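# Assemble two printed parts to match the displayed model

## Task

Join the two printed parts so they match the finished assembly shown on the stand, without knocking anything over, moving anything out of the work area, or leaving the robot fallen or tilted.

## Robot and tools

Robot: a wheeled base with two drive wheels (it cannot move sideways), a lifting column, a tilting head and two six-joint arms, left and right, each ending in a two-finger gripper. Shoulder height S = 0.90 m + column_m. Folded, the robot measures 0.73 m long, 0.62 m wide, S + 0.43 m tall, with its front 0.40 m ahead of the column.

Frames (metres): the base frame sits on the floor under the column, between the drive wheels, with x forward, y to the left, z up. left_hand and right_hand are reported in it: the point where the fingers meet (tips 8 mm further). The hand's z axis is the finger direction (quat_wxyz maps (0,0,1) onto it); its y axis runs along the opening. base_odometry is in the odometry frame (the base frame at scene start), built only from wheel turns, heading in rad, left positive, -3.142 to 3.142.

move: one action plus camera choice. The action may contain:
- base: a single dict with exactly one key. translate_m is a relative drive in metres, -3 to 3, forward positive. rotate_rad is a relative turn on the spot in radians, -3.2 to 3.2, counter-clockwise from above (left) positive. Both are offsets from where the base last reported itself.
- joints: one dict for both arms together, keyed by joint name; each value is an absolute target. column_m 0 to 0.8 m; head_tilt_rad -0.61 to 1.308 (0 about level, positive tilts down); for each side (left_/right_): joint1_rad -2.879 to 2.879, joint2_rad 0 to 3.141, joint3_rad 0 to 3.019, joint4_rad -1.692 to 1.57, joint5_rad -1.57 to 1.57 (sideways hand swing, positive to robot's right), joint6_rad -2.094 to 2.094 (hand roll, positive clockwise seen from behind), gripper_m 0 to 0.093 (fingertip gap, 0 closed). Omitted joints keep their earlier target.
- speeds: caps for this action only, translate_m 0.05 to 0.8 m/s, rotate_rad 0.1 to 1 rad/s (maximum is the default).
- min_time_s: 0.1 to 8 s, the shortest duration for each arm and gripper motion.
cameras: list from cam_head_left, cam_head_right, cam_left_wrist, cam_right_wrist, nav_camera, or all. blocking: true (default) waits until everything rests; false returns in about 0.5 s. Unknown keys make the call invalid; out-of-range values get it refused, and a refusal or an unrequested stop cancels the later robot calls in the same reply. An action lasts at most 15 s.

Arm geometry (approximate): with joint1 at -1.57 (left) or 1.57 (right) and joints 5, 6 at 0, the arm works in a forward vertical plane 0.23 m beside the column. Let a = j2 - 0.35, b = 1.05 + j2 - j3, c = b - j4. Hand forward = 0.12 + 0.39 sin a + 0.38 cos b + 0.25 cos c; hand height = S + 0.39 cos a - 0.38 sin b - 0.25 sin c. Example: j2, j3, j4 = 0.92, 0.78, 0.14 gives 0.60 m ahead, 0.25 m under S. The real hand may sit up to 7 cm lower/closer (14 cm under heavy or far loads) or 2 cm higher/farther when empty; trust the reported hand position. Raising a hand also pulls it toward the column. Targets within ~0.03 rad (0.08 rad for joints 2 and 3) of the current reading may not move the joint yet still report done. Approach contacts in steps of about 0.05 rad.

Floor reach: stretch out 0.45 to 0.5 m with fingers vertical at column_m 0.3, then lower the column. Below 0.4 m height the base housing blocks hands nearer than 0.45 m. Avoid arm moves with column_m below 0.3.

Gripper: fingers 7 cm long; outer span is 1 cm more than the reading at the tips, 5 cm at the base; body 10 x 7 cm; the wrist camera sticks out 11 cm on one side. A reading 0.003 m or more above target means something is held. Gripping a hard part reads slightly narrower (up to 5 mm). Release by commanding well above the reading.

Results: joint_status and base_status show done, moving, off_target, contact_stop (column and base only), time_out, not_followed (a self-collision check withheld arm targets; back each joint off at least 0.05 rad), or limit_stop_at_motor_heat. on_its_own lists things the robot did by itself; "held at" is a target. turned_by_wheels vs turned_by_imu disagreeing by over ~4% and 0.05 rad means slip or collision. base_tilt gives forward/right lean in degrees. motor_effort gives wheel load in percent (peak in brackets). wheel_motors_off = 1 after overload. Joint torques follow the arm joint order. MOTOR HOT warns of heating; at 100 °C an arm goes limp for 30-60 s.

Column: it halts with contact_stop when a hand or held item touches down, and then will not go down until raised 0.2 m. Base stalls end in contact_stop: back off 0.05 m first.

Other tools: wait(seconds 0 to 10, cameras) lets time pass; stop(cameras) brakes everything; zoom_image(camera, region [x0,y0,x1,y1], at most 504 px per side) enlarges the latest image of that camera; read_manual gives URDF licences; finished_scene(scene 1) ends the scene, after which the assembly must stay correct unaided.

Cameras are 504x504 pinhole images; calibration is given per camera relative to the base frame, with small errors.

Avoid: arms striking or squeezing each other (including grippers), swinging both loaded arms fast (can tip the robot), fast stretched-out swings that overshoot ~30 degrees, dropping or throwing parts, hard hits on fixed objects, pushing arms persistently into obstacles (overheating), and tilting the base so wheels lift.

Each tool is called after ">>>" as name(argument=value, ...), one argument or row to a line, values as JSON.

## Session

>>> move(
  cameras=["all"],
)

Scene clock: 0.00 s.
Joint torques (N m): no reading
Heat: left arm: hottest shoulder 28 °C; right arm: hottest shoulder 28 °C.
base_odometry: x=+0.000 y=+0.000 heading=+0.000
turned_by_wheels: +0.000
turned_by_imu: +0.000
base_tilt: forward=-0.9 right=-0.5
base_status: not commanded
joint_positions: column_m=+0.554 head_tilt_rad=+0.875 left_joint1_rad=-1.556 left_joint2_rad=+0.861 left_joint3_rad=+0.418 left_joint4_rad=-0.974 left_joint5_rad=-0.034 left_joint6_rad=-0.025 left_gripper_m=+0.09396 right_joint1_rad=+1.575 right_joint2_rad=+0.867 right_joint3_rad=+0.420 right_joint4_rad=-0.915 right_joint5_rad=+0.046 right_joint6_rad=-0.043 right_gripper_m=+0.09396
joint_status: not commanded
wheel_motors_off: 0
motor_effort: left_wheel=+2 right_wheel=+4
left_hand: x=+0.1511 y=+0.2337 z=+1.2552 quat_wxyz=(+0.431, +0.010, -0.902, -0.025) (m; base frame)
right_hand: x=+0.1603 y=-0.2324 z=+1.2436 quat_wxyz=(+0.407, +0.031, -0.913, +0.011) (m; base frame)
pictures: cam_head_left, cam_head_right, cam_left_wrist, cam_right_wrist, nav_camera

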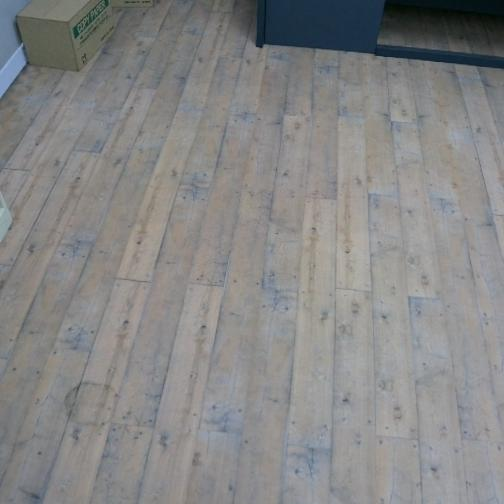

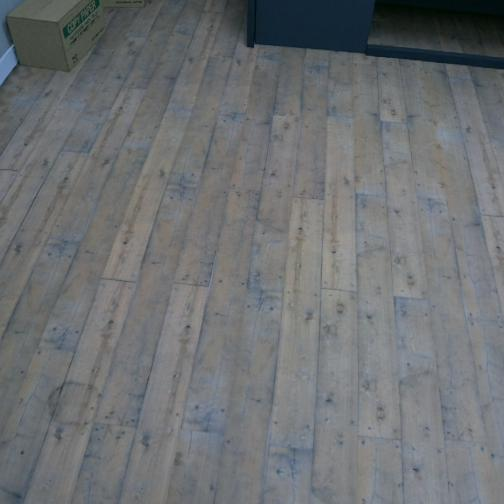

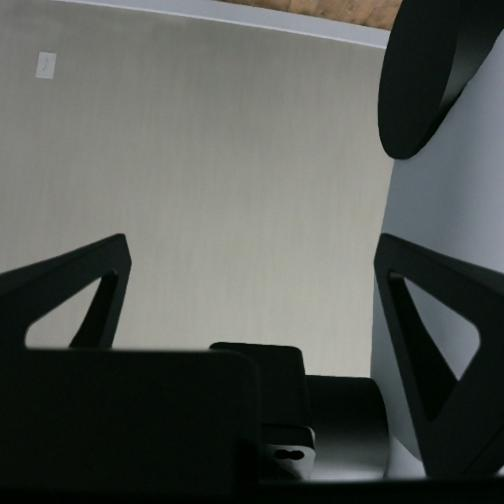

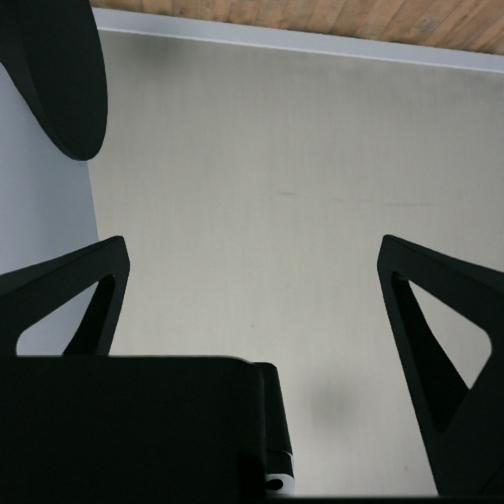

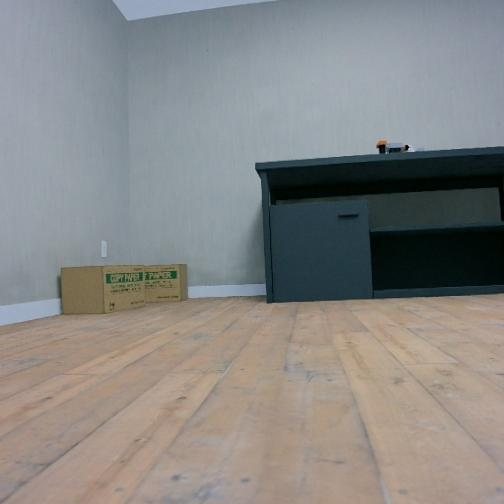

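>>> move(
  joints={"head_tilt_rad": 0.35},
  cameras=["cam_head_left","cam_head_right"],
)

>>> zoom_image(
  camera="cam_head_left",
  region=[252, 80, 504, 332],
)

Scene clock: 4.00 s.
Joint torques (N m): left_arm=[1.49 -9.17 -0.34 -1.06 0.01 0.07] | right_arm=[1.08 -6.18 -0.68 -1.47 -0.03 -0.12]
Heat: left arm: hottest shoulder 28 °C; right arm: hottest shoulder 29 °C.
move: done
base_odometry: x=+0.000 y=+0.000 heading=+0.000
turned_by_wheels: +0.000
turned_by_imu: +0.000
base_tilt: forward=-0.9 right=-0.4
base_status: not commanded
joint_positions: column_m=+0.554 head_tilt_rad=+0.369 left_joint1_rad=-1.556 left_joint2_rad=+0.861 left_joint3_rad=+0.418 left_joint4_rad=-0.974 left_joint5_rad=-0.034 left_joint6_rad=-0.025 left_gripper_m=+0.09396 right_joint1_rad=+1.575 right_joint2_rad=+0.867 right_joint3_rad=+0.420 right_joint4_rad=-0.915 right_joint5_rad=+0.046 right_joint6_rad=-0.043 right_gripper_m=+0.09396
joint_status: all done
wheel_motors_off: 0
motor_effort: left_wheel=+1(2) right_wheel=+4(5)
left_hand: x=+0.1511 y=+0.2337 z=+1.2552 quat_wxyz=(+0.431, +0.010, -0.902, -0.025) (m; base frame)
right_hand: x=+0.1603 y=-0.2324 z=+1.2436 quat_wxyz=(+0.407, +0.031, -0.913, +0.011) (m; base frame)
pictures: cam_head_left, cam_head_right
camera_calibration:
cam_head_left: T_world_to_cam=[[-0.0331193, -0.999373, 0.0125054, 0.0124444], [-0.338129, -0.000570547, -0.941099, 1.46298], [0.940517, -0.035397, -0.337899, 0.408757], [0, 0, 0, 1]] pos_world=[0.110647, 0.0277401, 1.51478]
cam_head_right: T_world_to_cam=[[-0.0303791, -0.999489, 0.00991137, -0.0339139], [-0.339176, 0.000980514, -0.940722, 1.46273], [0.940232, -0.03194, -0.339033, 0.410589], [0, 0, 0, 1]] pos_world=[0.109042, -0.0222166, 1.51556]

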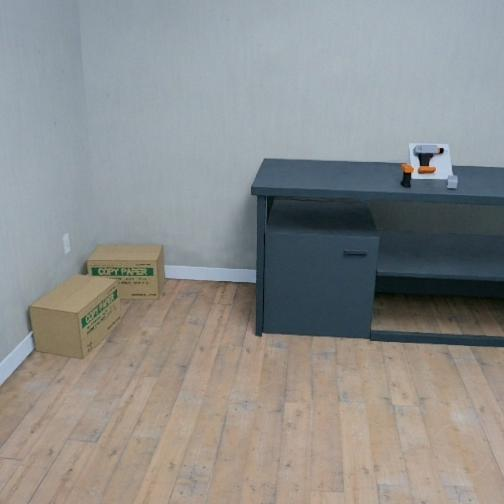

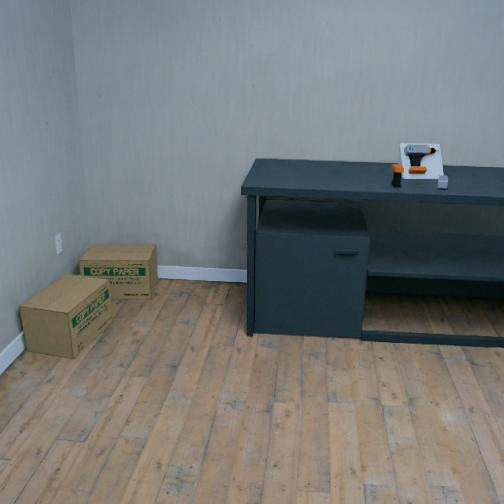

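Scaled by 2.000 from the camera's 504x504 image, which has a finer 720x720 frame.

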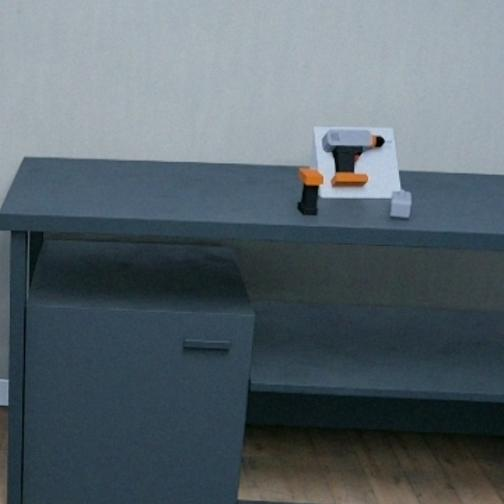

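>>> move(
  base={"rotate_rad": -0.483},
)

>>> move(
  base={"translate_m": 2.25},
)

>>> move(
  base={"rotate_rad": 0.483},
  joints={"head_tilt_rad": 0.6},
  cameras=["cam_head_left","cam_head_right","nav_camera"],
)

Scene clock: 18.37 s.
Joint torques (N m): left_arm=[1.08 -8.76 -0.28 -1.1 0.01 0.05] | right_arm=[0.73 -5.89 -0.7 -1.39 0 -0.11]
Heat: left arm: hottest shoulder 28 °C; right arm: hottest shoulder 29 °C.
move: done
base_odometry: x=+0.000 y=+0.000 heading=-0.482
turned_by_wheels: -0.482
turned_by_imu: -0.481
base_tilt: forward=-1.0 right=-0.5
base_status: done
joint_positions: column_m=+0.554 head_tilt_rad=+0.369 left_joint1_rad=-1.556 left_joint2_rad=+0.861 left_joint3_rad=+0.418 left_joint4_rad=-0.974 left_joint5_rad=-0.034 left_joint6_rad=-0.025 left_gripper_m=+0.09396 right_joint1_rad=+1.575 right_joint2_rad=+0.867 right_joint3_rad=+0.420 right_joint4_rad=-0.915 right_joint5_rad=+0.046 right_joint6_rad=-0.043 right_gripper_m=+0.09396
joint_status: not commanded
wheel_motors_off: 0
motor_effort: left_wheel=+4(31) right_wheel=-4(31)
left_hand: x=+0.1511 y=+0.2337 z=+1.2552 quat_wxyz=(+0.431, +0.010, -0.902, -0.025) (m; base frame)
right_hand: x=+0.1603 y=-0.2324 z=+1.2436 quat_wxyz=(+0.407, +0.031, -0.913, +0.011) (m; base frame)
pictures: none

Scene clock: 23.40 s.
Joint torques (N m): left_arm=[1.61 -8.76 -0.18 -1.21 0.03 0.08] | right_arm=[0.38 -6.59 -0.66 -1.58 -0.01 -0.14]
Heat: left arm: hottest shoulder 28 °C; right arm: hottest shoulder 29 °C.
move: done
base_odometry: x=+1.993 y=-1.044 heading=-0.482
turned_by_wheels: +0.000
turned_by_imu: -0.003
base_tilt: forward=-0.8 right=-0.4
base_status: done
joint_positions: column_m=+0.554 head_tilt_rad=+0.369 left_joint1_rad=-1.556 left_joint2_rad=+0.861 left_joint3_rad=+0.418 left_joint4_rad=-0.974 left_joint5_rad=-0.034 left_joint6_rad=-0.025 left_gripper_m=+0.09396 right_joint1_rad=+1.575 right_joint2_rad=+0.867 right_joint3_rad=+0.421 right_joint4_rad=-0.915 right_joint5_rad=+0.046 right_joint6_rad=-0.043 right_gripper_m=+0.09396
joint_status: not commanded
wheel_motors_off: 0
motor_effort: left_wheel=+0(54) right_wheel=+1(46)
left_hand: x=+0.1508 y=+0.2337 z=+1.2552 quat_wxyz=(+0.432, +0.010, -0.902, -0.025) (m; base frame)
right_hand: x=+0.1609 y=-0.2324 z=+1.2434 quat_wxyz=(+0.407, +0.031, -0.913, +0.011) (m; base frame)
pictures: none

Scene clock: 25.17 s.
Joint torques (N m): left_arm=[1.61 -8.94 -0.23 -1.17 0.03 0.05] | right_arm=[0.56 -5.6 -0.68 -1.46 -0.01 -0.14]
Heat: left arm: hottest shoulder 28 °C; right arm: hottest shoulder 29 °C.
move: done
base_odometry: x=+1.993 y=-1.044 heading=+0.000
turned_by_wheels: +0.482
turned_by_imu: +0.481
base_tilt: forward=-0.9 right=-0.3
base_status: done
joint_positions: column_m=+0.554 head_tilt_rad=+0.603 left_joint1_rad=-1.556 left_joint2_rad=+0.861 left_joint3_rad=+0.418 left_joint4_rad=-0.974 left_joint5_rad=-0.034 left_joint6_rad=-0.025 left_gripper_m=+0.09396 right_joint1_rad=+1.575 right_joint2_rad=+0.867 right_joint3_rad=+0.421 right_joint4_rad=-0.915 right_joint5_rad=+0.046 right_joint6_rad=-0.043 right_gripper_m=+0.09396
joint_status: all done
wheel_motors_off: 0
motor_effort: left_wheel=-3(46) right_wheel=+4(32)
left_hand: x=+0.1508 y=+0.2337 z=+1.2552 quat_wxyz=(+0.432, +0.010, -0.902, -0.025) (m; base frame)
right_hand: x=+0.1609 y=-0.2324 z=+1.2434 quat_wxyz=(+0.407, +0.031, -0.913, +0.011) (m; base frame)
pictures: cam_head_left, cam_head_right, nav_camera
camera_calibration:
cam_head_left: T_world_to_cam=[[-0.029312, -0.999373, 0.019849, 0.000943951], [-0.547278, -0.000571217, -0.83695, 1.3131], [0.836437, -0.0353956, -0.546919, 0.735873], [0, 0, 0, 1]] pos_world=[0.10315, 0.0277401, 1.50145]
cam_head_right: T_world_to_cam=[[-0.0272485, -0.999489, 0.01669, -0.0445099], [-0.548209, 0.000979842, -0.836341, 1.31236], [0.835897, -0.0319386, -0.547956, 0.737553], [0, 0, 0, 1]] pos_world=[0.101716, -0.0222166, 1.50247]

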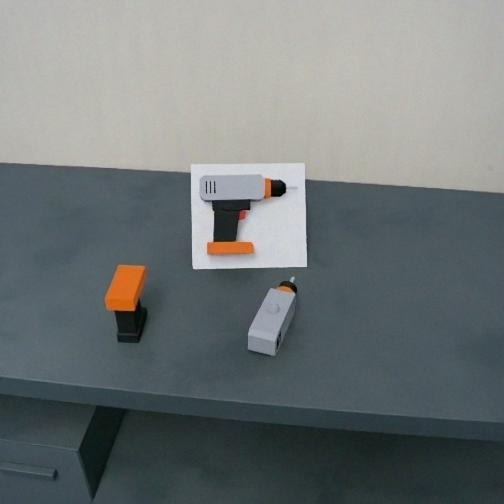

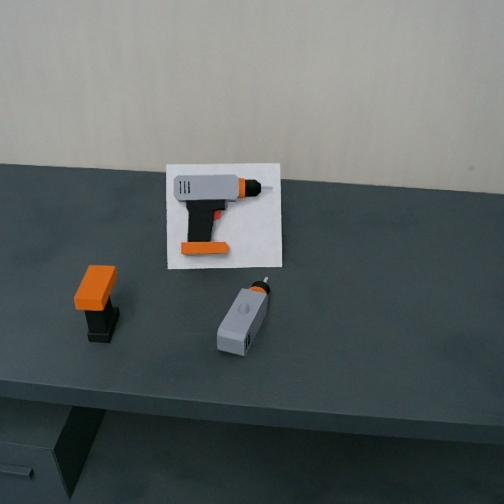

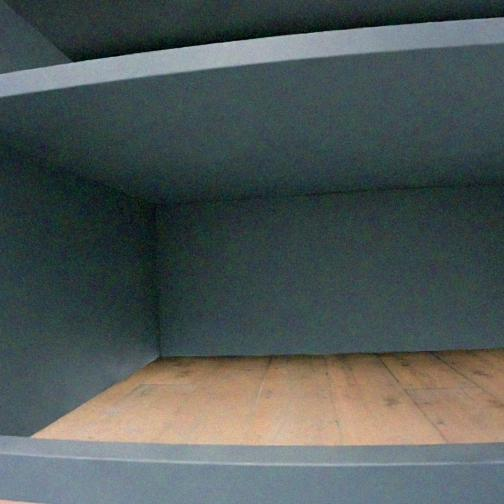

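>>> zoom_image(
  camera="cam_head_left",
  region=[90, 240, 216, 366],
)

>>> zoom_image(
  camera="cam_head_left",
  region=[220, 250, 320, 370],
)

>>> zoom_image(
  camera="cam_head_left",
  region=[180, 155, 310, 280],
)

>>> zoom_image(
  camera="cam_head_right",
  region=[190, 250, 290, 370],
)

Scaled by 4.000 from the camera's 504x504 image, which has a finer 720x720 frame.

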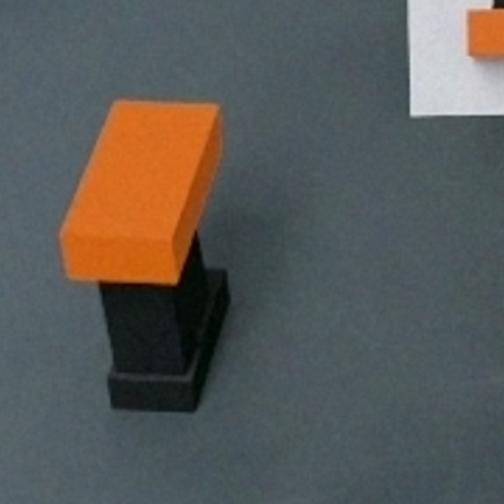

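Scaled by 4.200 from the camera's 504x504 image, which has a finer 720x720 frame.

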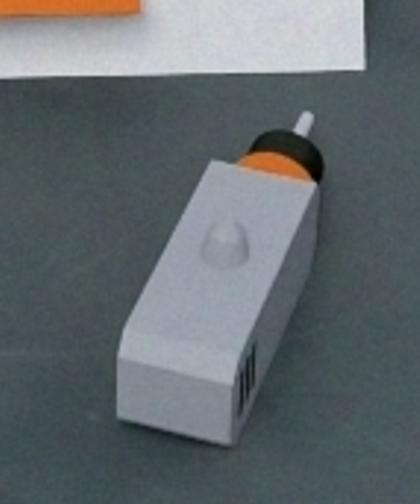

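Scaled by 3.877 from the camera's 504x504 image, which has a finer 720x720 frame.

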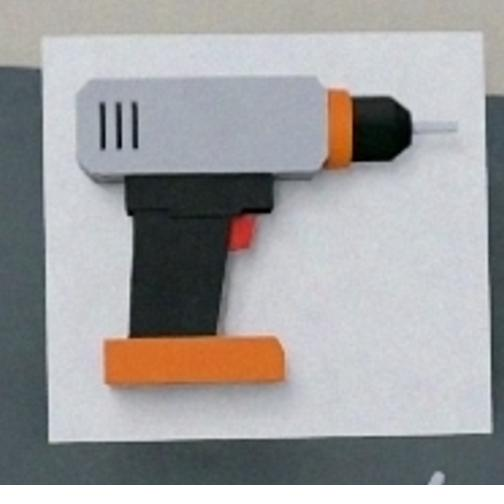

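Scaled by 4.200 from the camera's 504x504 image, which has a finer 720x720 frame.

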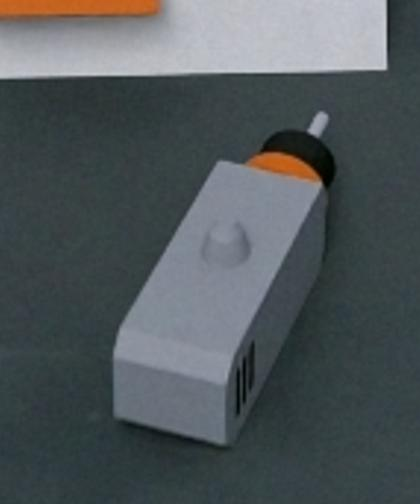

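>>> move(
  joints={"left_joint1_rad": -1.57, "left_joint2_rad": 1.206, "left_joint3_rad": 1.256, "left_joint4_rad": -0.57, "left_joint5_rad": 0, "left_joint6_rad": 0, "left_gripper_m": 0.085},
  min_time_s=2,
)

>>> move(
  base={"translate_m": 0.16},
  speeds={"translate_m": 0.15},
)

>>> move(
  base={"rotate_rad": -0.06},
  joints={"head_tilt_rad": 0.8},
  cameras=["all"],
)

Scene clock: 89.47 s.
Joint torques (N m): left_arm=[0.91 -19.55 7.84 0.79 0.15 0.16] | right_arm=[0.73 -6.42 -0.72 -1.5 0.02 -0.1]
Heat: left arm: hottest shoulder 29 °C; right arm: hottest shoulder 29 °C.
move: done
base_odometry: x=+1.993 y=-1.044 heading=+0.000
turned_by_wheels: +0.000
turned_by_imu: +0.000
base_tilt: forward=-0.9 right=-0.4
base_status: not commanded
joint_positions: column_m=+0.554 head_tilt_rad=+0.603 left_joint1_rad=-1.562 left_joint2_rad=+1.198 left_joint3_rad=+1.221 left_joint4_rad=-0.579 left_joint5_rad=-0.003 left_joint6_rad=-0.009 left_gripper_m=+0.08512 right_joint1_rad=+1.575 right_joint2_rad=+0.867 right_joint3_rad=+0.421 right_joint4_rad=-0.915 right_joint5_rad=+0.046 right_joint6_rad=-0.043 right_gripper_m=+0.09396
joint_status: all done
wheel_motors_off: 0
motor_effort: left_wheel=-4(5) right_wheel=+5(6)
left_hand: x=+0.6038 y=+0.2295 z=+1.1354 quat_wxyz=(+0.016, +0.007, -1.000, -0.005) (m; base frame)
right_hand: x=+0.1609 y=-0.2324 z=+1.2434 quat_wxyz=(+0.407, +0.031, -0.913, +0.011) (m; base frame)
pictures: none

Scene clock: 91.60 s.
Joint torques (N m): left_arm=[1.2 -19.43 7.56 0.79 0.15 0.17] | right_arm=[0.38 -6.01 -0.76 -1.59 0.01 -0.17]
Heat: left arm: hottest shoulder 29 °C; right arm: hottest shoulder 29 °C.
move: done
base_odometry: x=+2.153 y=-1.044 heading=+0.001
turned_by_wheels: +0.001
turned_by_imu: +0.001
base_tilt: forward=-1.0 right=-0.4
base_status: done
joint_positions: column_m=+0.554 head_tilt_rad=+0.604 left_joint1_rad=-1.564 left_joint2_rad=+1.201 left_joint3_rad=+1.225 left_joint4_rad=-0.577 left_joint5_rad=-0.003 left_joint6_rad=-0.009 left_gripper_m=+0.08512 right_joint1_rad=+1.575 right_joint2_rad=+0.867 right_joint3_rad=+0.421 right_joint4_rad=-0.915 right_joint5_rad=+0.046 right_joint6_rad=-0.043 right_gripper_m=+0.09396
joint_status: not commanded
wheel_motors_off: 0
motor_effort: left_wheel=+1(45) right_wheel=-1(50)
left_hand: x=+0.6059 y=+0.2289 z=+1.1348 quat_wxyz=(+0.015, +0.007, -1.000, -0.005) (m; base frame)
right_hand: x=+0.1611 y=-0.2324 z=+1.2433 quat_wxyz=(+0.407, +0.031, -0.913, +0.011) (m; base frame)
pictures: none

Scene clock: 92.50 s.
Joint torques (N m): left_arm=[1.67 -19.37 7.36 0.72 0.11 0.15] | right_arm=[0.32 -6.07 -0.77 -1.55 0 -0.15]
Heat: left arm: hottest shoulder 29 °C; right arm: hottest shoulder 29 °C.
move: done
base_odometry: x=+2.154 y=-1.044 heading=-0.058
turned_by_wheels: -0.058
turned_by_imu: -0.059
base_tilt: forward=-1.0 right=-0.4
base_status: done
joint_positions: column_m=+0.554 head_tilt_rad=+0.802 left_joint1_rad=-1.571 left_joint2_rad=+1.201 left_joint3_rad=+1.225 left_joint4_rad=-0.577 left_joint5_rad=-0.001 left_joint6_rad=-0.009 left_gripper_m=+0.08512 right_joint1_rad=+1.575 right_joint2_rad=+0.867 right_joint3_rad=+0.421 right_joint4_rad=-0.915 right_joint5_rad=+0.046 right_joint6_rad=-0.043 right_gripper_m=+0.09396
joint_status: all done
wheel_motors_off: 0
motor_effort: left_wheel=+1(35) right_wheel=+0(39)
left_hand: x=+0.6059 y=+0.2247 z=+1.1348 quat_wxyz=(+0.015, +0.004, -1.000, -0.001) (m; base frame)
right_hand: x=+0.1611 y=-0.2324 z=+1.2433 quat_wxyz=(+0.407, +0.031, -0.913, +0.011) (m; base frame)
pictures: cam_head_left, cam_head_right, cam_left_wrist, cam_right_wrist, nav_camera
camera_calibration:
cam_head_left: T_world_to_cam=[[-0.0248243, -0.999373, 0.0252377, -0.00757772], [-0.701489, -0.000572794, -0.712681, 1.12935], [0.712248, -0.0353957, -0.701035, 0.97939], [0, 0, 0, 1]] pos_world=[0.0944707, 0.0277401, 1.49164]
cam_head_right: T_world_to_cam=[[-0.0234238, -0.999489, 0.0217339, -0.0524658], [-0.702281, 0.000978266, -0.711899, 1.12847], [0.711515, -0.0319387, -0.701945, 0.980827], [0, 0, 0, 1]] pos_world=[0.0934021, -0.0222166, 1.49298]
cam_left_wrist: T_world_to_cam=[[0.00948884, -0.999953, -0.00189906, 0.219267], [-0.79347, -0.00868519, 0.608547, -0.205162], [-0.608535, -0.00426756, -0.793515, 1.39826], [0, 0, 0, 1]] pos_world=[0.686018, 0.223442, 1.23481]
cam_right_wrist: T_world_to_cam=[[0.0503665, -0.998729, -0.00167944, -0.237157], [-0.124575, -0.00795081, 0.992178, -1.211], [-0.990931, -0.0497633, -0.124817, 0.430047], [0, 0, 0, 1]] pos_world=[0.287232, -0.225083, 1.2548]

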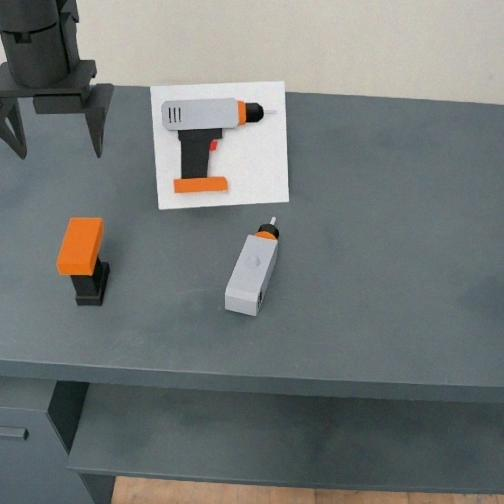

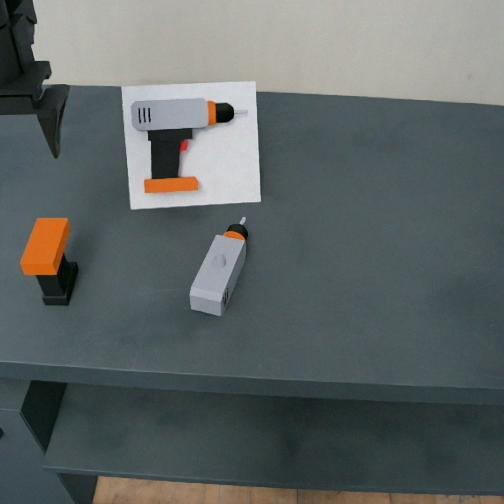

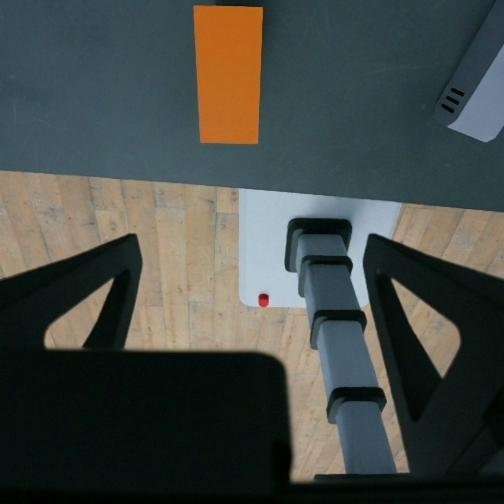

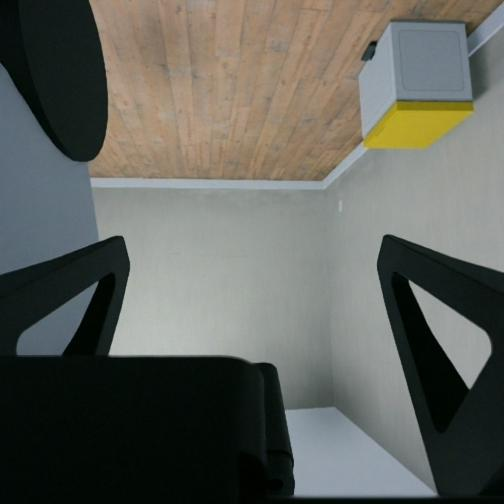

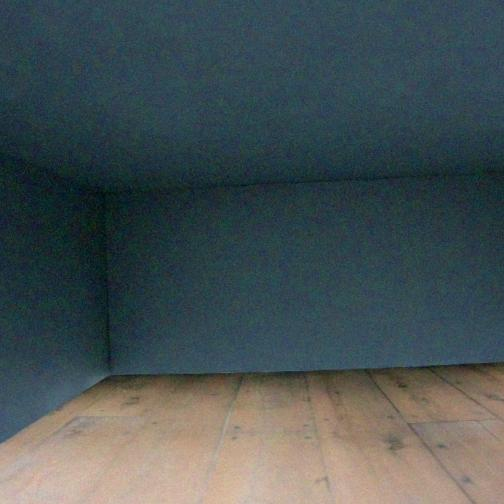

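>>> move(
  base={"rotate_rad": 0.02},
)

>>> move(
  base={"translate_m": 0.024},
  joints={"column_m": 0.465},
  cameras=["cam_head_left","cam_head_right","cam_left_wrist"],
)

>>> zoom_image(
  camera="cam_head_left",
  region=[0, 60, 200, 300],
)

Scene clock: 111.53 s.
Joint torques (N m): left_arm=[0.97 -19.78 7.47 0.75 0.11 0.13] | right_arm=[0.5 -6.53 -0.87 -1.51 0.02 -0.17]
Heat: left arm: hottest shoulder 30 °C; right arm: hottest shoulder 29 °C.
move: done
base_odometry: x=+2.153 y=-1.044 heading=-0.039
turned_by_wheels: +0.019
turned_by_imu: +0.019
base_tilt: forward=-1.0 right=-0.3
base_status: done
joint_positions: column_m=+0.554 head_tilt_rad=+0.802 left_joint1_rad=-1.567 left_joint2_rad=+1.201 left_joint3_rad=+1.225 left_joint4_rad=-0.577 left_joint5_rad=-0.001 left_joint6_rad=-0.009 left_gripper_m=+0.08512 right_joint1_rad=+1.575 right_joint2_rad=+0.867 right_joint3_rad=+0.421 right_joint4_rad=-0.915 right_joint5_rad=+0.045 right_joint6_rad=-0.043 right_gripper_m=+0.09396
joint_status: not commanded
wheel_motors_off: 0
motor_effort: left_wheel=+0(22) right_wheel=+1(39)
left_hand: x=+0.6059 y=+0.2266 z=+1.1348 quat_wxyz=(+0.015, +0.005, -1.000, -0.002) (m; base frame)
right_hand: x=+0.1611 y=-0.2323 z=+1.2433 quat_wxyz=(+0.407, +0.031, -0.913, +0.011) (m; base frame)
pictures: none

Scene clock: 113.27 s.
Joint torques (N m): left_arm=[1.44 -20.13 7.25 0.61 0.07 0.14] | right_arm=[0.15 -5.95 -0.79 -1.54 0 -0.13]
Heat: left arm: hottest shoulder 30 °C; right arm: hottest shoulder 29 °C.
move: done
base_odometry: x=+2.178 y=-1.045 heading=-0.040
turned_by_wheels: -0.001
turned_by_imu: -0.001
base_tilt: forward=-1.0 right=-0.4
base_status: done
joint_positions: column_m=+0.465 head_tilt_rad=+0.802 left_joint1_rad=-1.567 left_joint2_rad=+1.204 left_joint3_rad=+1.229 left_joint4_rad=-0.576 left_joint5_rad=-0.001 left_joint6_rad=-0.009 left_gripper_m=+0.08512 right_joint1_rad=+1.575 right_joint2_rad=+0.867 right_joint3_rad=+0.421 right_joint4_rad=-0.915 right_joint5_rad=+0.045 right_joint6_rad=-0.043 right_gripper_m=+0.09396
joint_status: all done
wheel_motors_off: 0
motor_effort: left_wheel=-1(47) right_wheel=+1(56)
left_hand: x=+0.6074 y=+0.2265 z=+1.0453 quat_wxyz=(+0.014, +0.005, -1.000, -0.002) (m; base frame)
right_hand: x=+0.1610 y=-0.2323 z=+1.1545 quat_wxyz=(+0.407, +0.031, -0.913, +0.011) (m; base frame)
pictures: cam_head_left, cam_head_right, cam_left_wrist
camera_calibration:
cam_head_left: T_world_to_cam=[[-0.02481, -0.999373, 0.0252517, -0.00535516], [-0.701892, -0.000572787, -0.712283, 1.06548], [0.711851, -0.0353957, -0.701438, 0.917671], [0, 0, 0, 1]] pos_world=[0.0944699, 0.0277401, 1.40275]
cam_head_right: T_world_to_cam=[[-0.0234115, -0.999489, 0.0217471, -0.0505558], [-0.702684, 0.000978272, -0.711502, 1.06459], [0.711117, -0.0319387, -0.702348, 0.919099], [0, 0, 0, 1]] pos_world=[0.0933016, -0.0222166, 1.40409]
cam_left_wrist: T_world_to_cam=[[0.0111901, -0.999928, -0.00443668, 0.222512], [-0.794616, -0.0115857, 0.607001, -0.146561], [-0.607009, -0.00326692, -0.794688, 1.32826], [0, 0, 0, 1]] pos_world=[0.687316, 0.225137, 1.1455]

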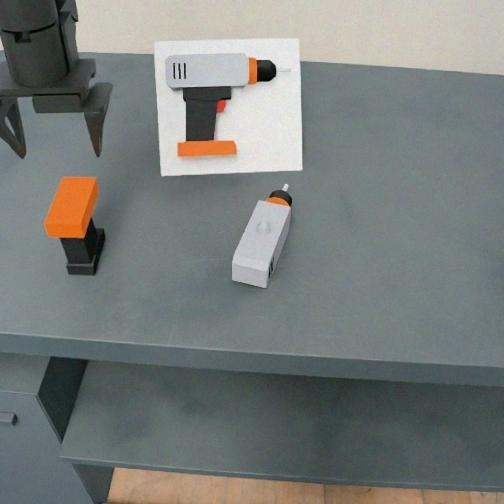

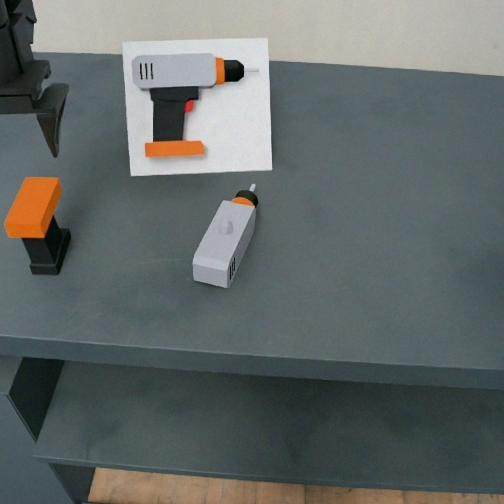

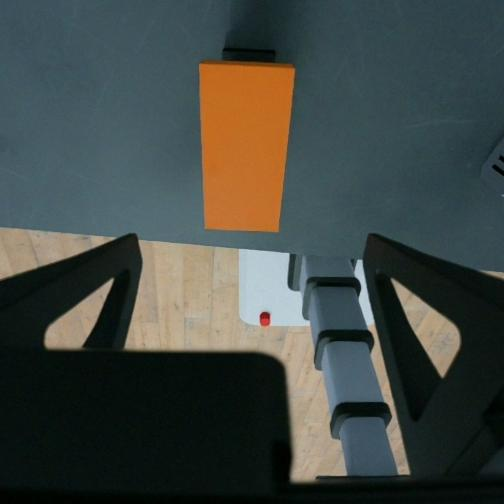

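Scaled by 2.100 from the camera's 504x504 image, which has a finer 720x720 frame.

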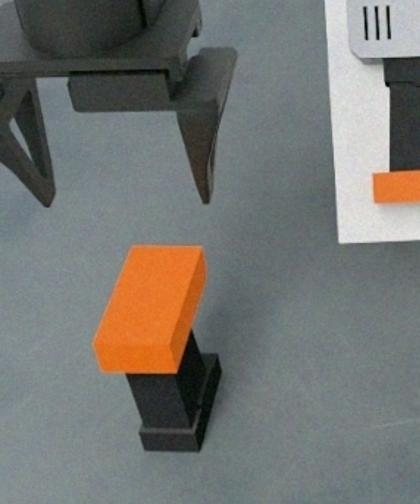

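>>> move(
  joints={"column_m": 0.385},
  cameras=["cam_head_left","cam_left_wrist"],
)

>>> zoom_image(
  camera="cam_head_left",
  region=[0, 60, 200, 300],
)

Scene clock: 124.40 s.
Joint torques (N m): left_arm=[1.44 -19.9 7.15 0.65 0.11 0.14] | right_arm=[0.21 -6.42 -0.88 -1.52 0.03 -0.14]
Heat: left arm: hottest shoulder 31 °C; right arm: hottest shoulder 29 °C.
move: done
base_odometry: x=+2.178 y=-1.045 heading=-0.040
turned_by_wheels: +0.000
turned_by_imu: +0.000
base_tilt: forward=-0.9 right=-0.4
base_status: not commanded
joint_positions: column_m=+0.385 head_tilt_rad=+0.802 left_joint1_rad=-1.567 left_joint2_rad=+1.204 left_joint3_rad=+1.229 left_joint4_rad=-0.576 left_joint5_rad=-0.001 left_joint6_rad=-0.009 left_gripper_m=+0.08512 right_joint1_rad=+1.575 right_joint2_rad=+0.867 right_joint3_rad=+0.421 right_joint4_rad=-0.915 right_joint5_rad=+0.045 right_joint6_rad=-0.043 right_gripper_m=+0.09396
joint_status: all done
wheel_motors_off: 0
motor_effort: left_wheel=-1(1) right_wheel=+1(2)
left_hand: x=+0.6074 y=+0.2265 z=+0.9654 quat_wxyz=(+0.014, +0.005, -1.000, -0.002) (m; base frame)
right_hand: x=+0.1610 y=-0.2323 z=+1.0745 quat_wxyz=(+0.407, +0.031, -0.913, +0.011) (m; base frame)
pictures: cam_head_left, cam_left_wrist
camera_calibration:
cam_head_left: T_world_to_cam=[[-0.02481, -0.999373, 0.0252517, -0.00333503], [-0.701892, -0.000572787, -0.712283, 1.00849], [0.711851, -0.0353957, -0.701438, 0.861556], [0, 0, 0, 1]] pos_world=[0.0944699, 0.0277401, 1.32275]
cam_left_wrist: T_world_to_cam=[[0.0111901, -0.999928, -0.00443668, 0.222157], [-0.794616, -0.0115857, 0.607001, -0.0980007], [-0.607009, -0.00326692, -0.794688, 1.26469], [0, 0, 0, 1]] pos_world=[0.687316, 0.225137, 1.0655]

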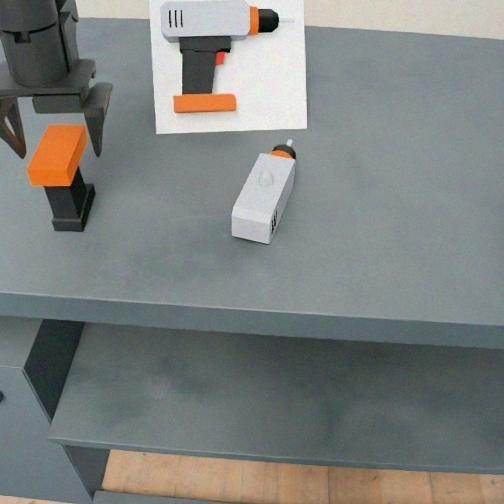

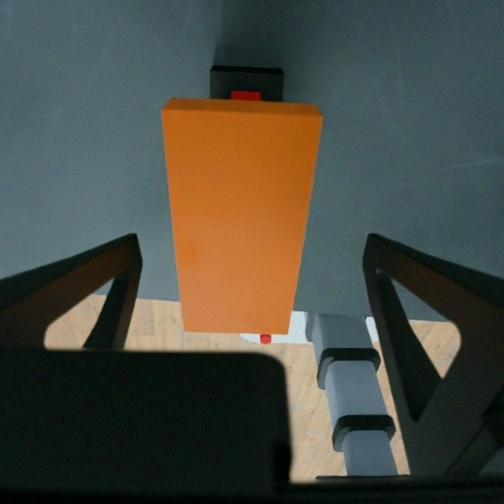

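Scaled by 2.100 from the camera's 504x504 image, which has a finer 720x720 frame.

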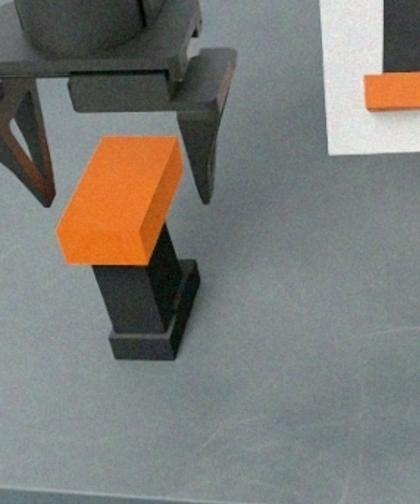

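>>> move(
  joints={"column_m": 0.379, "left_joint6_rad": 0.028},
)

>>> move(
  joints={"left_gripper_m": 0.03},
  min_time_s=2,
  cameras=["cam_head_left","cam_left_wrist"],
)

Scene clock: 133.83 s.
Joint torques (N m): left_arm=[1.08 -20.19 7.27 0.59 0.09 0.15] | right_arm=[0.26 -5.83 -0.76 -1.47 0.04 -0.11]
Heat: left arm: hottest shoulder 32 °C; right arm: hottest shoulder 29 °C.
move: done
base_odometry: x=+2.178 y=-1.045 heading=-0.040
turned_by_wheels: +0.000
turned_by_imu: +0.000
base_tilt: forward=-1.0 right=-0.4
base_status: not commanded
joint_positions: column_m=+0.379 head_tilt_rad=+0.802 left_joint1_rad=-1.567 left_joint2_rad=+1.204 left_joint3_rad=+1.229 left_joint4_rad=-0.576 left_joint5_rad=-0.001 left_joint6_rad=+0.020 left_gripper_m=+0.08512 right_joint1_rad=+1.575 right_joint2_rad=+0.867 right_joint3_rad=+0.421 right_joint4_rad=-0.915 right_joint5_rad=+0.045 right_joint6_rad=-0.043 right_gripper_m=+0.09396
joint_status: all done
wheel_motors_off: 0
motor_effort: left_wheel=-1(2) right_wheel=+1(2)
left_hand: x=+0.6073 y=+0.2265 z=+0.9592 quat_wxyz=(+0.014, -0.009, -1.000, -0.002) (m; base frame)
right_hand: x=+0.1610 y=-0.2323 z=+1.0685 quat_wxyz=(+0.407, +0.031, -0.913, +0.011) (m; base frame)
pictures: none

Scene clock: 136.13 s.
Joint torques (N m): left_arm=[1.38 -19.96 7.2 0.77 0.11 0.13] | right_arm=[0.79 -6.24 -0.81 -1.52 0.01 -0.16]
Heat: left arm: hottest shoulder 32 °C; right arm: hottest shoulder 29 °C.
move: off_target
base_odometry: x=+2.178 y=-1.045 heading=-0.040
turned_by_wheels: +0.000
turned_by_imu: +0.000
base_tilt: forward=-0.9 right=-0.4
base_status: not commanded
joint_positions: column_m=+0.379 head_tilt_rad=+0.802 left_joint1_rad=-1.567 left_joint2_rad=+1.204 left_joint3_rad=+1.229 left_joint4_rad=-0.576 left_joint5_rad=-0.001 left_joint6_rad=+0.020 left_gripper_m=+0.04307 right_joint1_rad=+1.575 right_joint2_rad=+0.867 right_joint3_rad=+0.421 right_joint4_rad=-0.915 right_joint5_rad=+0.045 right_joint6_rad=-0.043 right_gripper_m=+0.09396
joint_status: left_gripper_m off_target (ended at +0.04310, target +0.03000)
wheel_motors_off: 0
motor_effort: left_wheel=-1(1) right_wheel=+1(2)
left_hand: x=+0.6073 y=+0.2266 z=+0.9592 quat_wxyz=(+0.014, -0.009, -1.000, -0.002) (m; base frame)
right_hand: x=+0.1610 y=-0.2323 z=+1.0685 quat_wxyz=(+0.407, +0.031, -0.913, +0.011) (m; base frame)
pictures: cam_head_left, cam_left_wrist
camera_calibration:
cam_head_left: T_world_to_cam=[[-0.02481, -0.999373, 0.0252517, -0.00318352], [-0.701892, -0.000572787, -0.712283, 1.00422], [0.711851, -0.0353957, -0.701438, 0.857348], [0, 0, 0, 1]] pos_world=[0.0944699, 0.0277401, 1.31675]
cam_left_wrist: T_world_to_cam=[[-0.0174705, -0.999839, -0.00405195, 0.239168], [-0.794363, 0.0114188, 0.607336, -0.100039], [-0.607192, 0.0138292, -0.794435, 1.25571], [0, 0, 0, 1]] pos_world=[0.687166, 0.222907, 1.0593]

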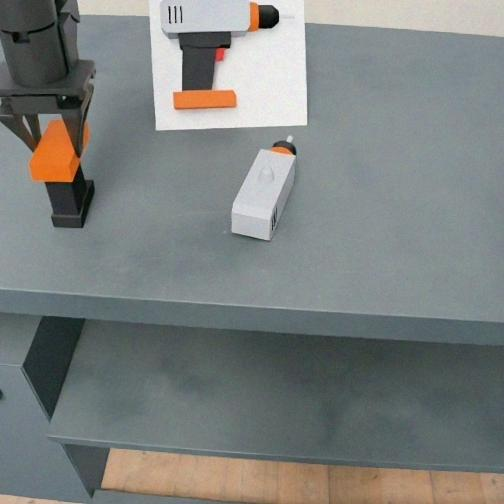

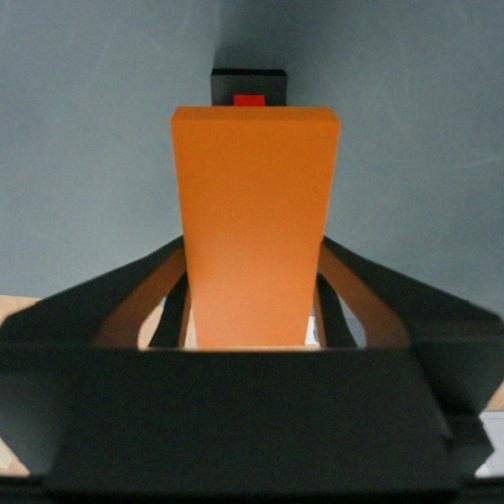

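>>> move(
  joints={"column_m": 0.42},
)

>>> move(
  joints={"column_m": 0.52},
  cameras=["cam_head_left","cam_head_right","cam_left_wrist"],
)

>>> zoom_image(
  camera="cam_head_left",
  region=[0, 60, 200, 300],
)

Scene clock: 140.53 s.
Joint torques (N m): left_arm=[1.03 -20.66 7.08 0.75 0.1 0.13] | right_arm=[0.67 -6.65 -0.8 -1.44 0.03 -0.19]
Heat: left arm: hottest shoulder 32 °C; right arm: hottest shoulder 29 °C.
move: done
base_odometry: x=+2.178 y=-1.045 heading=-0.040
turned_by_wheels: +0.000
turned_by_imu: +0.000
base_tilt: forward=-0.9 right=-0.3
base_status: not commanded
joint_positions: column_m=+0.420 head_tilt_rad=+0.802 left_joint1_rad=-1.567 left_joint2_rad=+1.212 left_joint3_rad=+1.229 left_joint4_rad=-0.576 left_joint5_rad=-0.001 left_joint6_rad=+0.020 left_gripper_m=+0.04307 right_joint1_rad=+1.575 right_joint2_rad=+0.867 right_joint3_rad=+0.421 right_joint4_rad=-0.915 right_joint5_rad=+0.045 right_joint6_rad=-0.043 right_gripper_m=+0.09396
joint_status: all done
wheel_motors_off: 0
motor_effort: left_wheel=-1(2) right_wheel=+1(2)
left_hand: x=+0.6046 y=+0.2265 z=+0.9959 quat_wxyz=(+0.018, -0.009, -1.000, -0.002) (m; base frame)
right_hand: x=+0.1610 y=-0.2323 z=+1.1093 quat_wxyz=(+0.407, +0.031, -0.913, +0.011) (m; base frame)
pictures: none

Scene clock: 142.43 s.
Joint torques (N m): left_arm=[0.97 -20.84 7.08 0.76 0.12 0.14] | right_arm=[0.09 -5.77 -0.62 -1.48 0.06 -0.13]
Heat: left arm: hottest shoulder 32 °C; right arm: hottest shoulder 29 °C.
move: done
base_odometry: x=+2.178 y=-1.045 heading=-0.040
turned_by_wheels: +0.000
turned_by_imu: +0.000
base_tilt: forward=-0.9 right=-0.4
base_status: not commanded
joint_positions: column_m=+0.520 head_tilt_rad=+0.802 left_joint1_rad=-1.567 left_joint2_rad=+1.212 left_joint3_rad=+1.229 left_joint4_rad=-0.576 left_joint5_rad=-0.001 left_joint6_rad=+0.020 left_gripper_m=+0.04307 right_joint1_rad=+1.575 right_joint2_rad=+0.867 right_joint3_rad=+0.421 right_joint4_rad=-0.915 right_joint5_rad=+0.045 right_joint6_rad=-0.043 right_gripper_m=+0.09396
joint_status: all done
wheel_motors_off: 0
motor_effort: left_wheel=-1(2) right_wheel=+1(2)
left_hand: x=+0.6046 y=+0.2265 z=+1.0959 quat_wxyz=(+0.018, -0.009, -1.000, -0.002) (m; base frame)
right_hand: x=+0.1610 y=-0.2323 z=+1.2093 quat_wxyz=(+0.407, +0.031, -0.913, +0.011) (m; base frame)
pictures: cam_head_left, cam_head_right, cam_left_wrist
camera_calibration:
cam_head_left: T_world_to_cam=[[-0.0248082, -0.999373, 0.0252505, -0.00673744], [-0.701942, -0.000570715, -0.712234, 1.10444], [0.711802, -0.0353937, -0.701488, 0.956188], [0, 0, 0, 1]] pos_world=[0.0944699, 0.0277401, 1.45755]
cam_head_right: T_world_to_cam=[[-0.02341, -0.999489, 0.0217459, -0.0517458], [-0.702734, 0.000980343, -0.711452, 1.10352], [0.711068, -0.0319367, -0.702398, 0.957665], [0, 0, 0, 1]] pos_world=[0.0933015, -0.0222166, 1.45889]
cam_left_wrist: T_world_to_cam=[[-0.0174152, -0.999842, -0.00346602, 0.238951], [-0.78922, 0.0116181, 0.614001, -0.195722], [-0.613864, 0.0134284, -0.789297, 1.3612], [0, 0, 0, 1]] pos_world=[0.685288, 0.222908, 1.1954]

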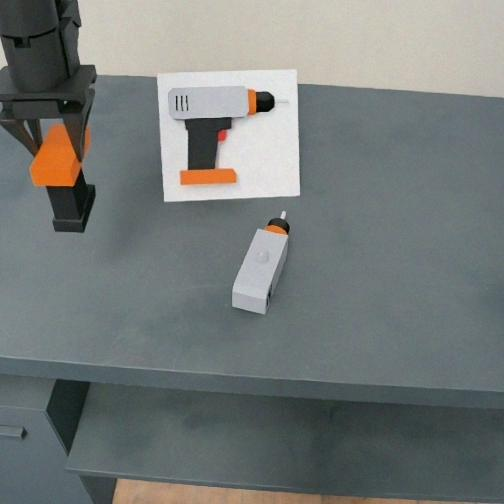

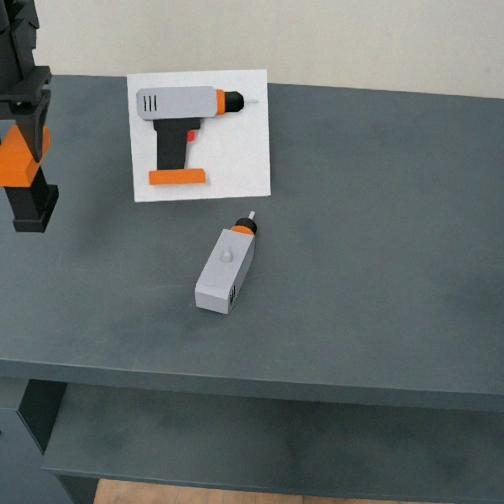

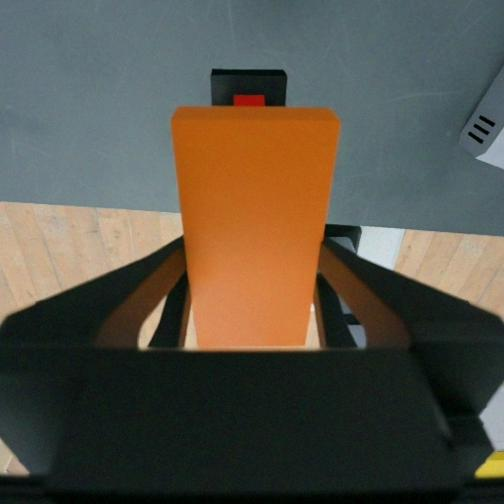

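Scaled by 2.100 from the camera's 504x504 image, which has a finer 720x720 frame.

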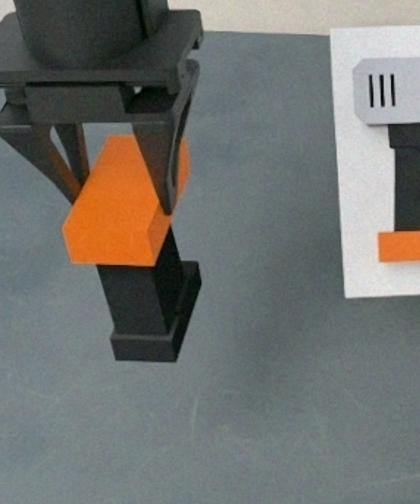

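>>> move(
  base={"rotate_rad": -0.383},
  speeds={"rotate_rad": 0.4},
)

>>> move(
  base={"translate_m": -0.045},
  speeds={"translate_m": 0.1},
  cameras=["cam_head_left","cam_head_right","cam_left_wrist"],
)

>>> zoom_image(
  camera="cam_head_left",
  region=[0, 100, 200, 340],
)

>>> zoom_image(
  camera="cam_head_right",
  region=[0, 100, 200, 340],
)

Scene clock: 159.03 s.
Joint torques (N m): left_arm=[1.67 -21.07 7.13 0.58 0.07 0.14] | right_arm=[0.79 -6.24 -0.69 -1.63 -0.01 -0.12]
Heat: left arm: hottest shoulder 32 °C; right arm: hottest shoulder 29 °C.
move: done
base_odometry: x=+2.178 y=-1.045 heading=-0.422
turned_by_wheels: -0.382
turned_by_imu: -0.380
base_tilt: forward=-0.9 right=-0.4
base_status: done
joint_positions: column_m=+0.520 head_tilt_rad=+0.802 left_joint1_rad=-1.570 left_joint2_rad=+1.212 left_joint3_rad=+1.229 left_joint4_rad=-0.576 left_joint5_rad=+0.000 left_joint6_rad=+0.020 left_gripper_m=+0.04307 right_joint1_rad=+1.575 right_joint2_rad=+0.867 right_joint3_rad=+0.421 right_joint4_rad=-0.915 right_joint5_rad=+0.045 right_joint6_rad=-0.043 right_gripper_m=+0.09396
joint_status: not commanded
wheel_motors_off: 0
motor_effort: left_wheel=+1(34) right_wheel=-3(47)
left_hand: x=+0.6046 y=+0.2250 z=+1.0959 quat_wxyz=(+0.018, -0.010, -1.000, +0.000) (m; base frame)
right_hand: x=+0.1610 y=-0.2323 z=+1.2093 quat_wxyz=(+0.407, +0.031, -0.913, +0.011) (m; base frame)
pictures: none

Scene clock: 160.33 s.
Joint torques (N m): left_arm=[1.49 -20.89 7.23 0.64 0.08 0.14] | right_arm=[0.62 -6.18 -0.66 -1.52 0.05 -0.15]
Heat: left arm: hottest shoulder 32 °C; right arm: hottest shoulder 29 °C.
move: done
base_odometry: x=+2.137 y=-1.026 heading=-0.423
turned_by_wheels: -0.001
turned_by_imu: -0.001
base_tilt: forward=-1.0 right=-0.4
base_status: done
joint_positions: column_m=+0.520 head_tilt_rad=+0.802 left_joint1_rad=-1.570 left_joint2_rad=+1.212 left_joint3_rad=+1.229 left_joint4_rad=-0.575 left_joint5_rad=+0.000 left_joint6_rad=+0.020 left_gripper_m=+0.04307 right_joint1_rad=+1.575 right_joint2_rad=+0.867 right_joint3_rad=+0.420 right_joint4_rad=-0.915 right_joint5_rad=+0.045 right_joint6_rad=-0.043 right_gripper_m=+0.09396
joint_status: not commanded
wheel_motors_off: 0
motor_effort: left_wheel=-1(35) right_wheel=-1(56)
left_hand: x=+0.6049 y=+0.2250 z=+1.0959 quat_wxyz=(+0.017, -0.010, -1.000, +0.000) (m; base frame)
right_hand: x=+0.1601 y=-0.2323 z=+1.2096 quat_wxyz=(+0.407, +0.031, -0.913, +0.011) (m; base frame)
pictures: cam_head_left, cam_head_right, cam_left_wrist
camera_calibration:
cam_head_left: T_world_to_cam=[[-0.0248064, -0.999373, 0.0252552, -0.00674441], [-0.701993, -0.000572785, -0.712184, 1.10437], [0.711752, -0.0353957, -0.701538, 0.956267], [0, 0, 0, 1]] pos_world=[0.0944698, 0.0277401, 1.45755]
cam_head_right: T_world_to_cam=[[-0.0234085, -0.999489, 0.0217504, -0.0517527], [-0.702784, 0.000978274, -0.711402, 1.10345], [0.711018, -0.0319387, -0.702448, 0.957743], [0, 0, 0, 1]] pos_world=[0.0933015, -0.0222166, 1.45889]
cam_left_wrist: T_world_to_cam=[[-0.0187463, -0.999824, -0.000810796, 0.235296], [-0.790098, 0.0143171, 0.612813, -0.194113], [-0.612693, 0.0121286, -0.790228, 1.36208], [0, 0, 0, 1]] pos_world=[0.685582, 0.221513, 1.1955]

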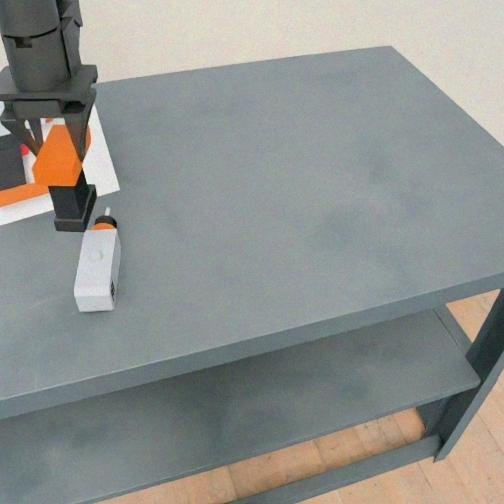

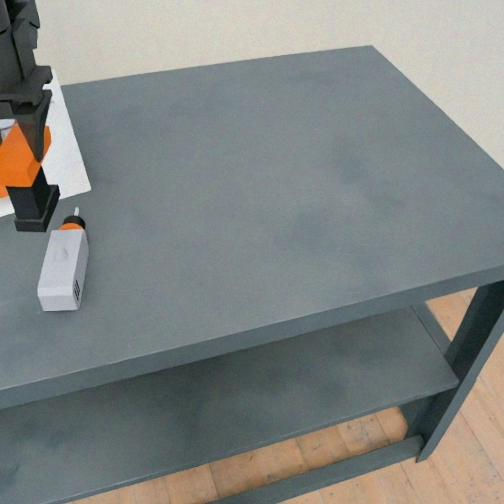

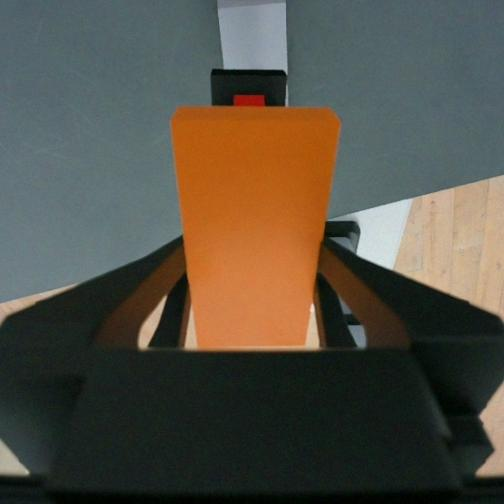

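Scaled by 2.100 from the camera's 504x504 image, which has a finer 720x720 frame.

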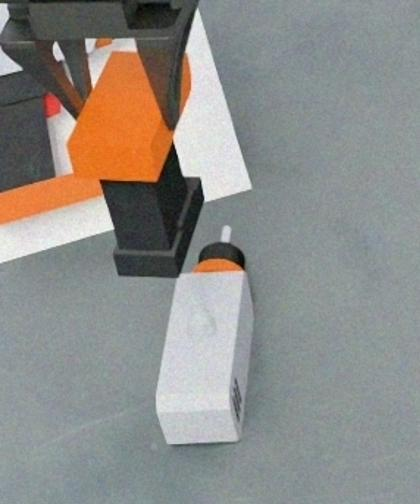

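Scaled by 2.100 from the camera's 504x504 image, which has a finer 720x720 frame.

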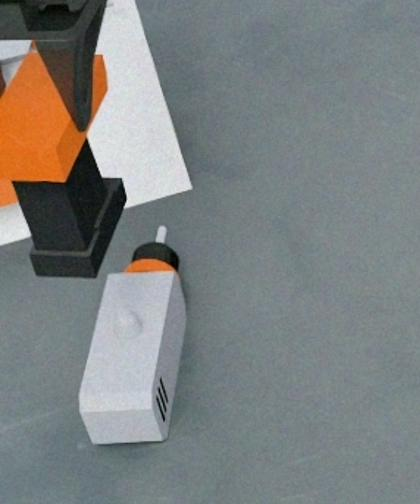

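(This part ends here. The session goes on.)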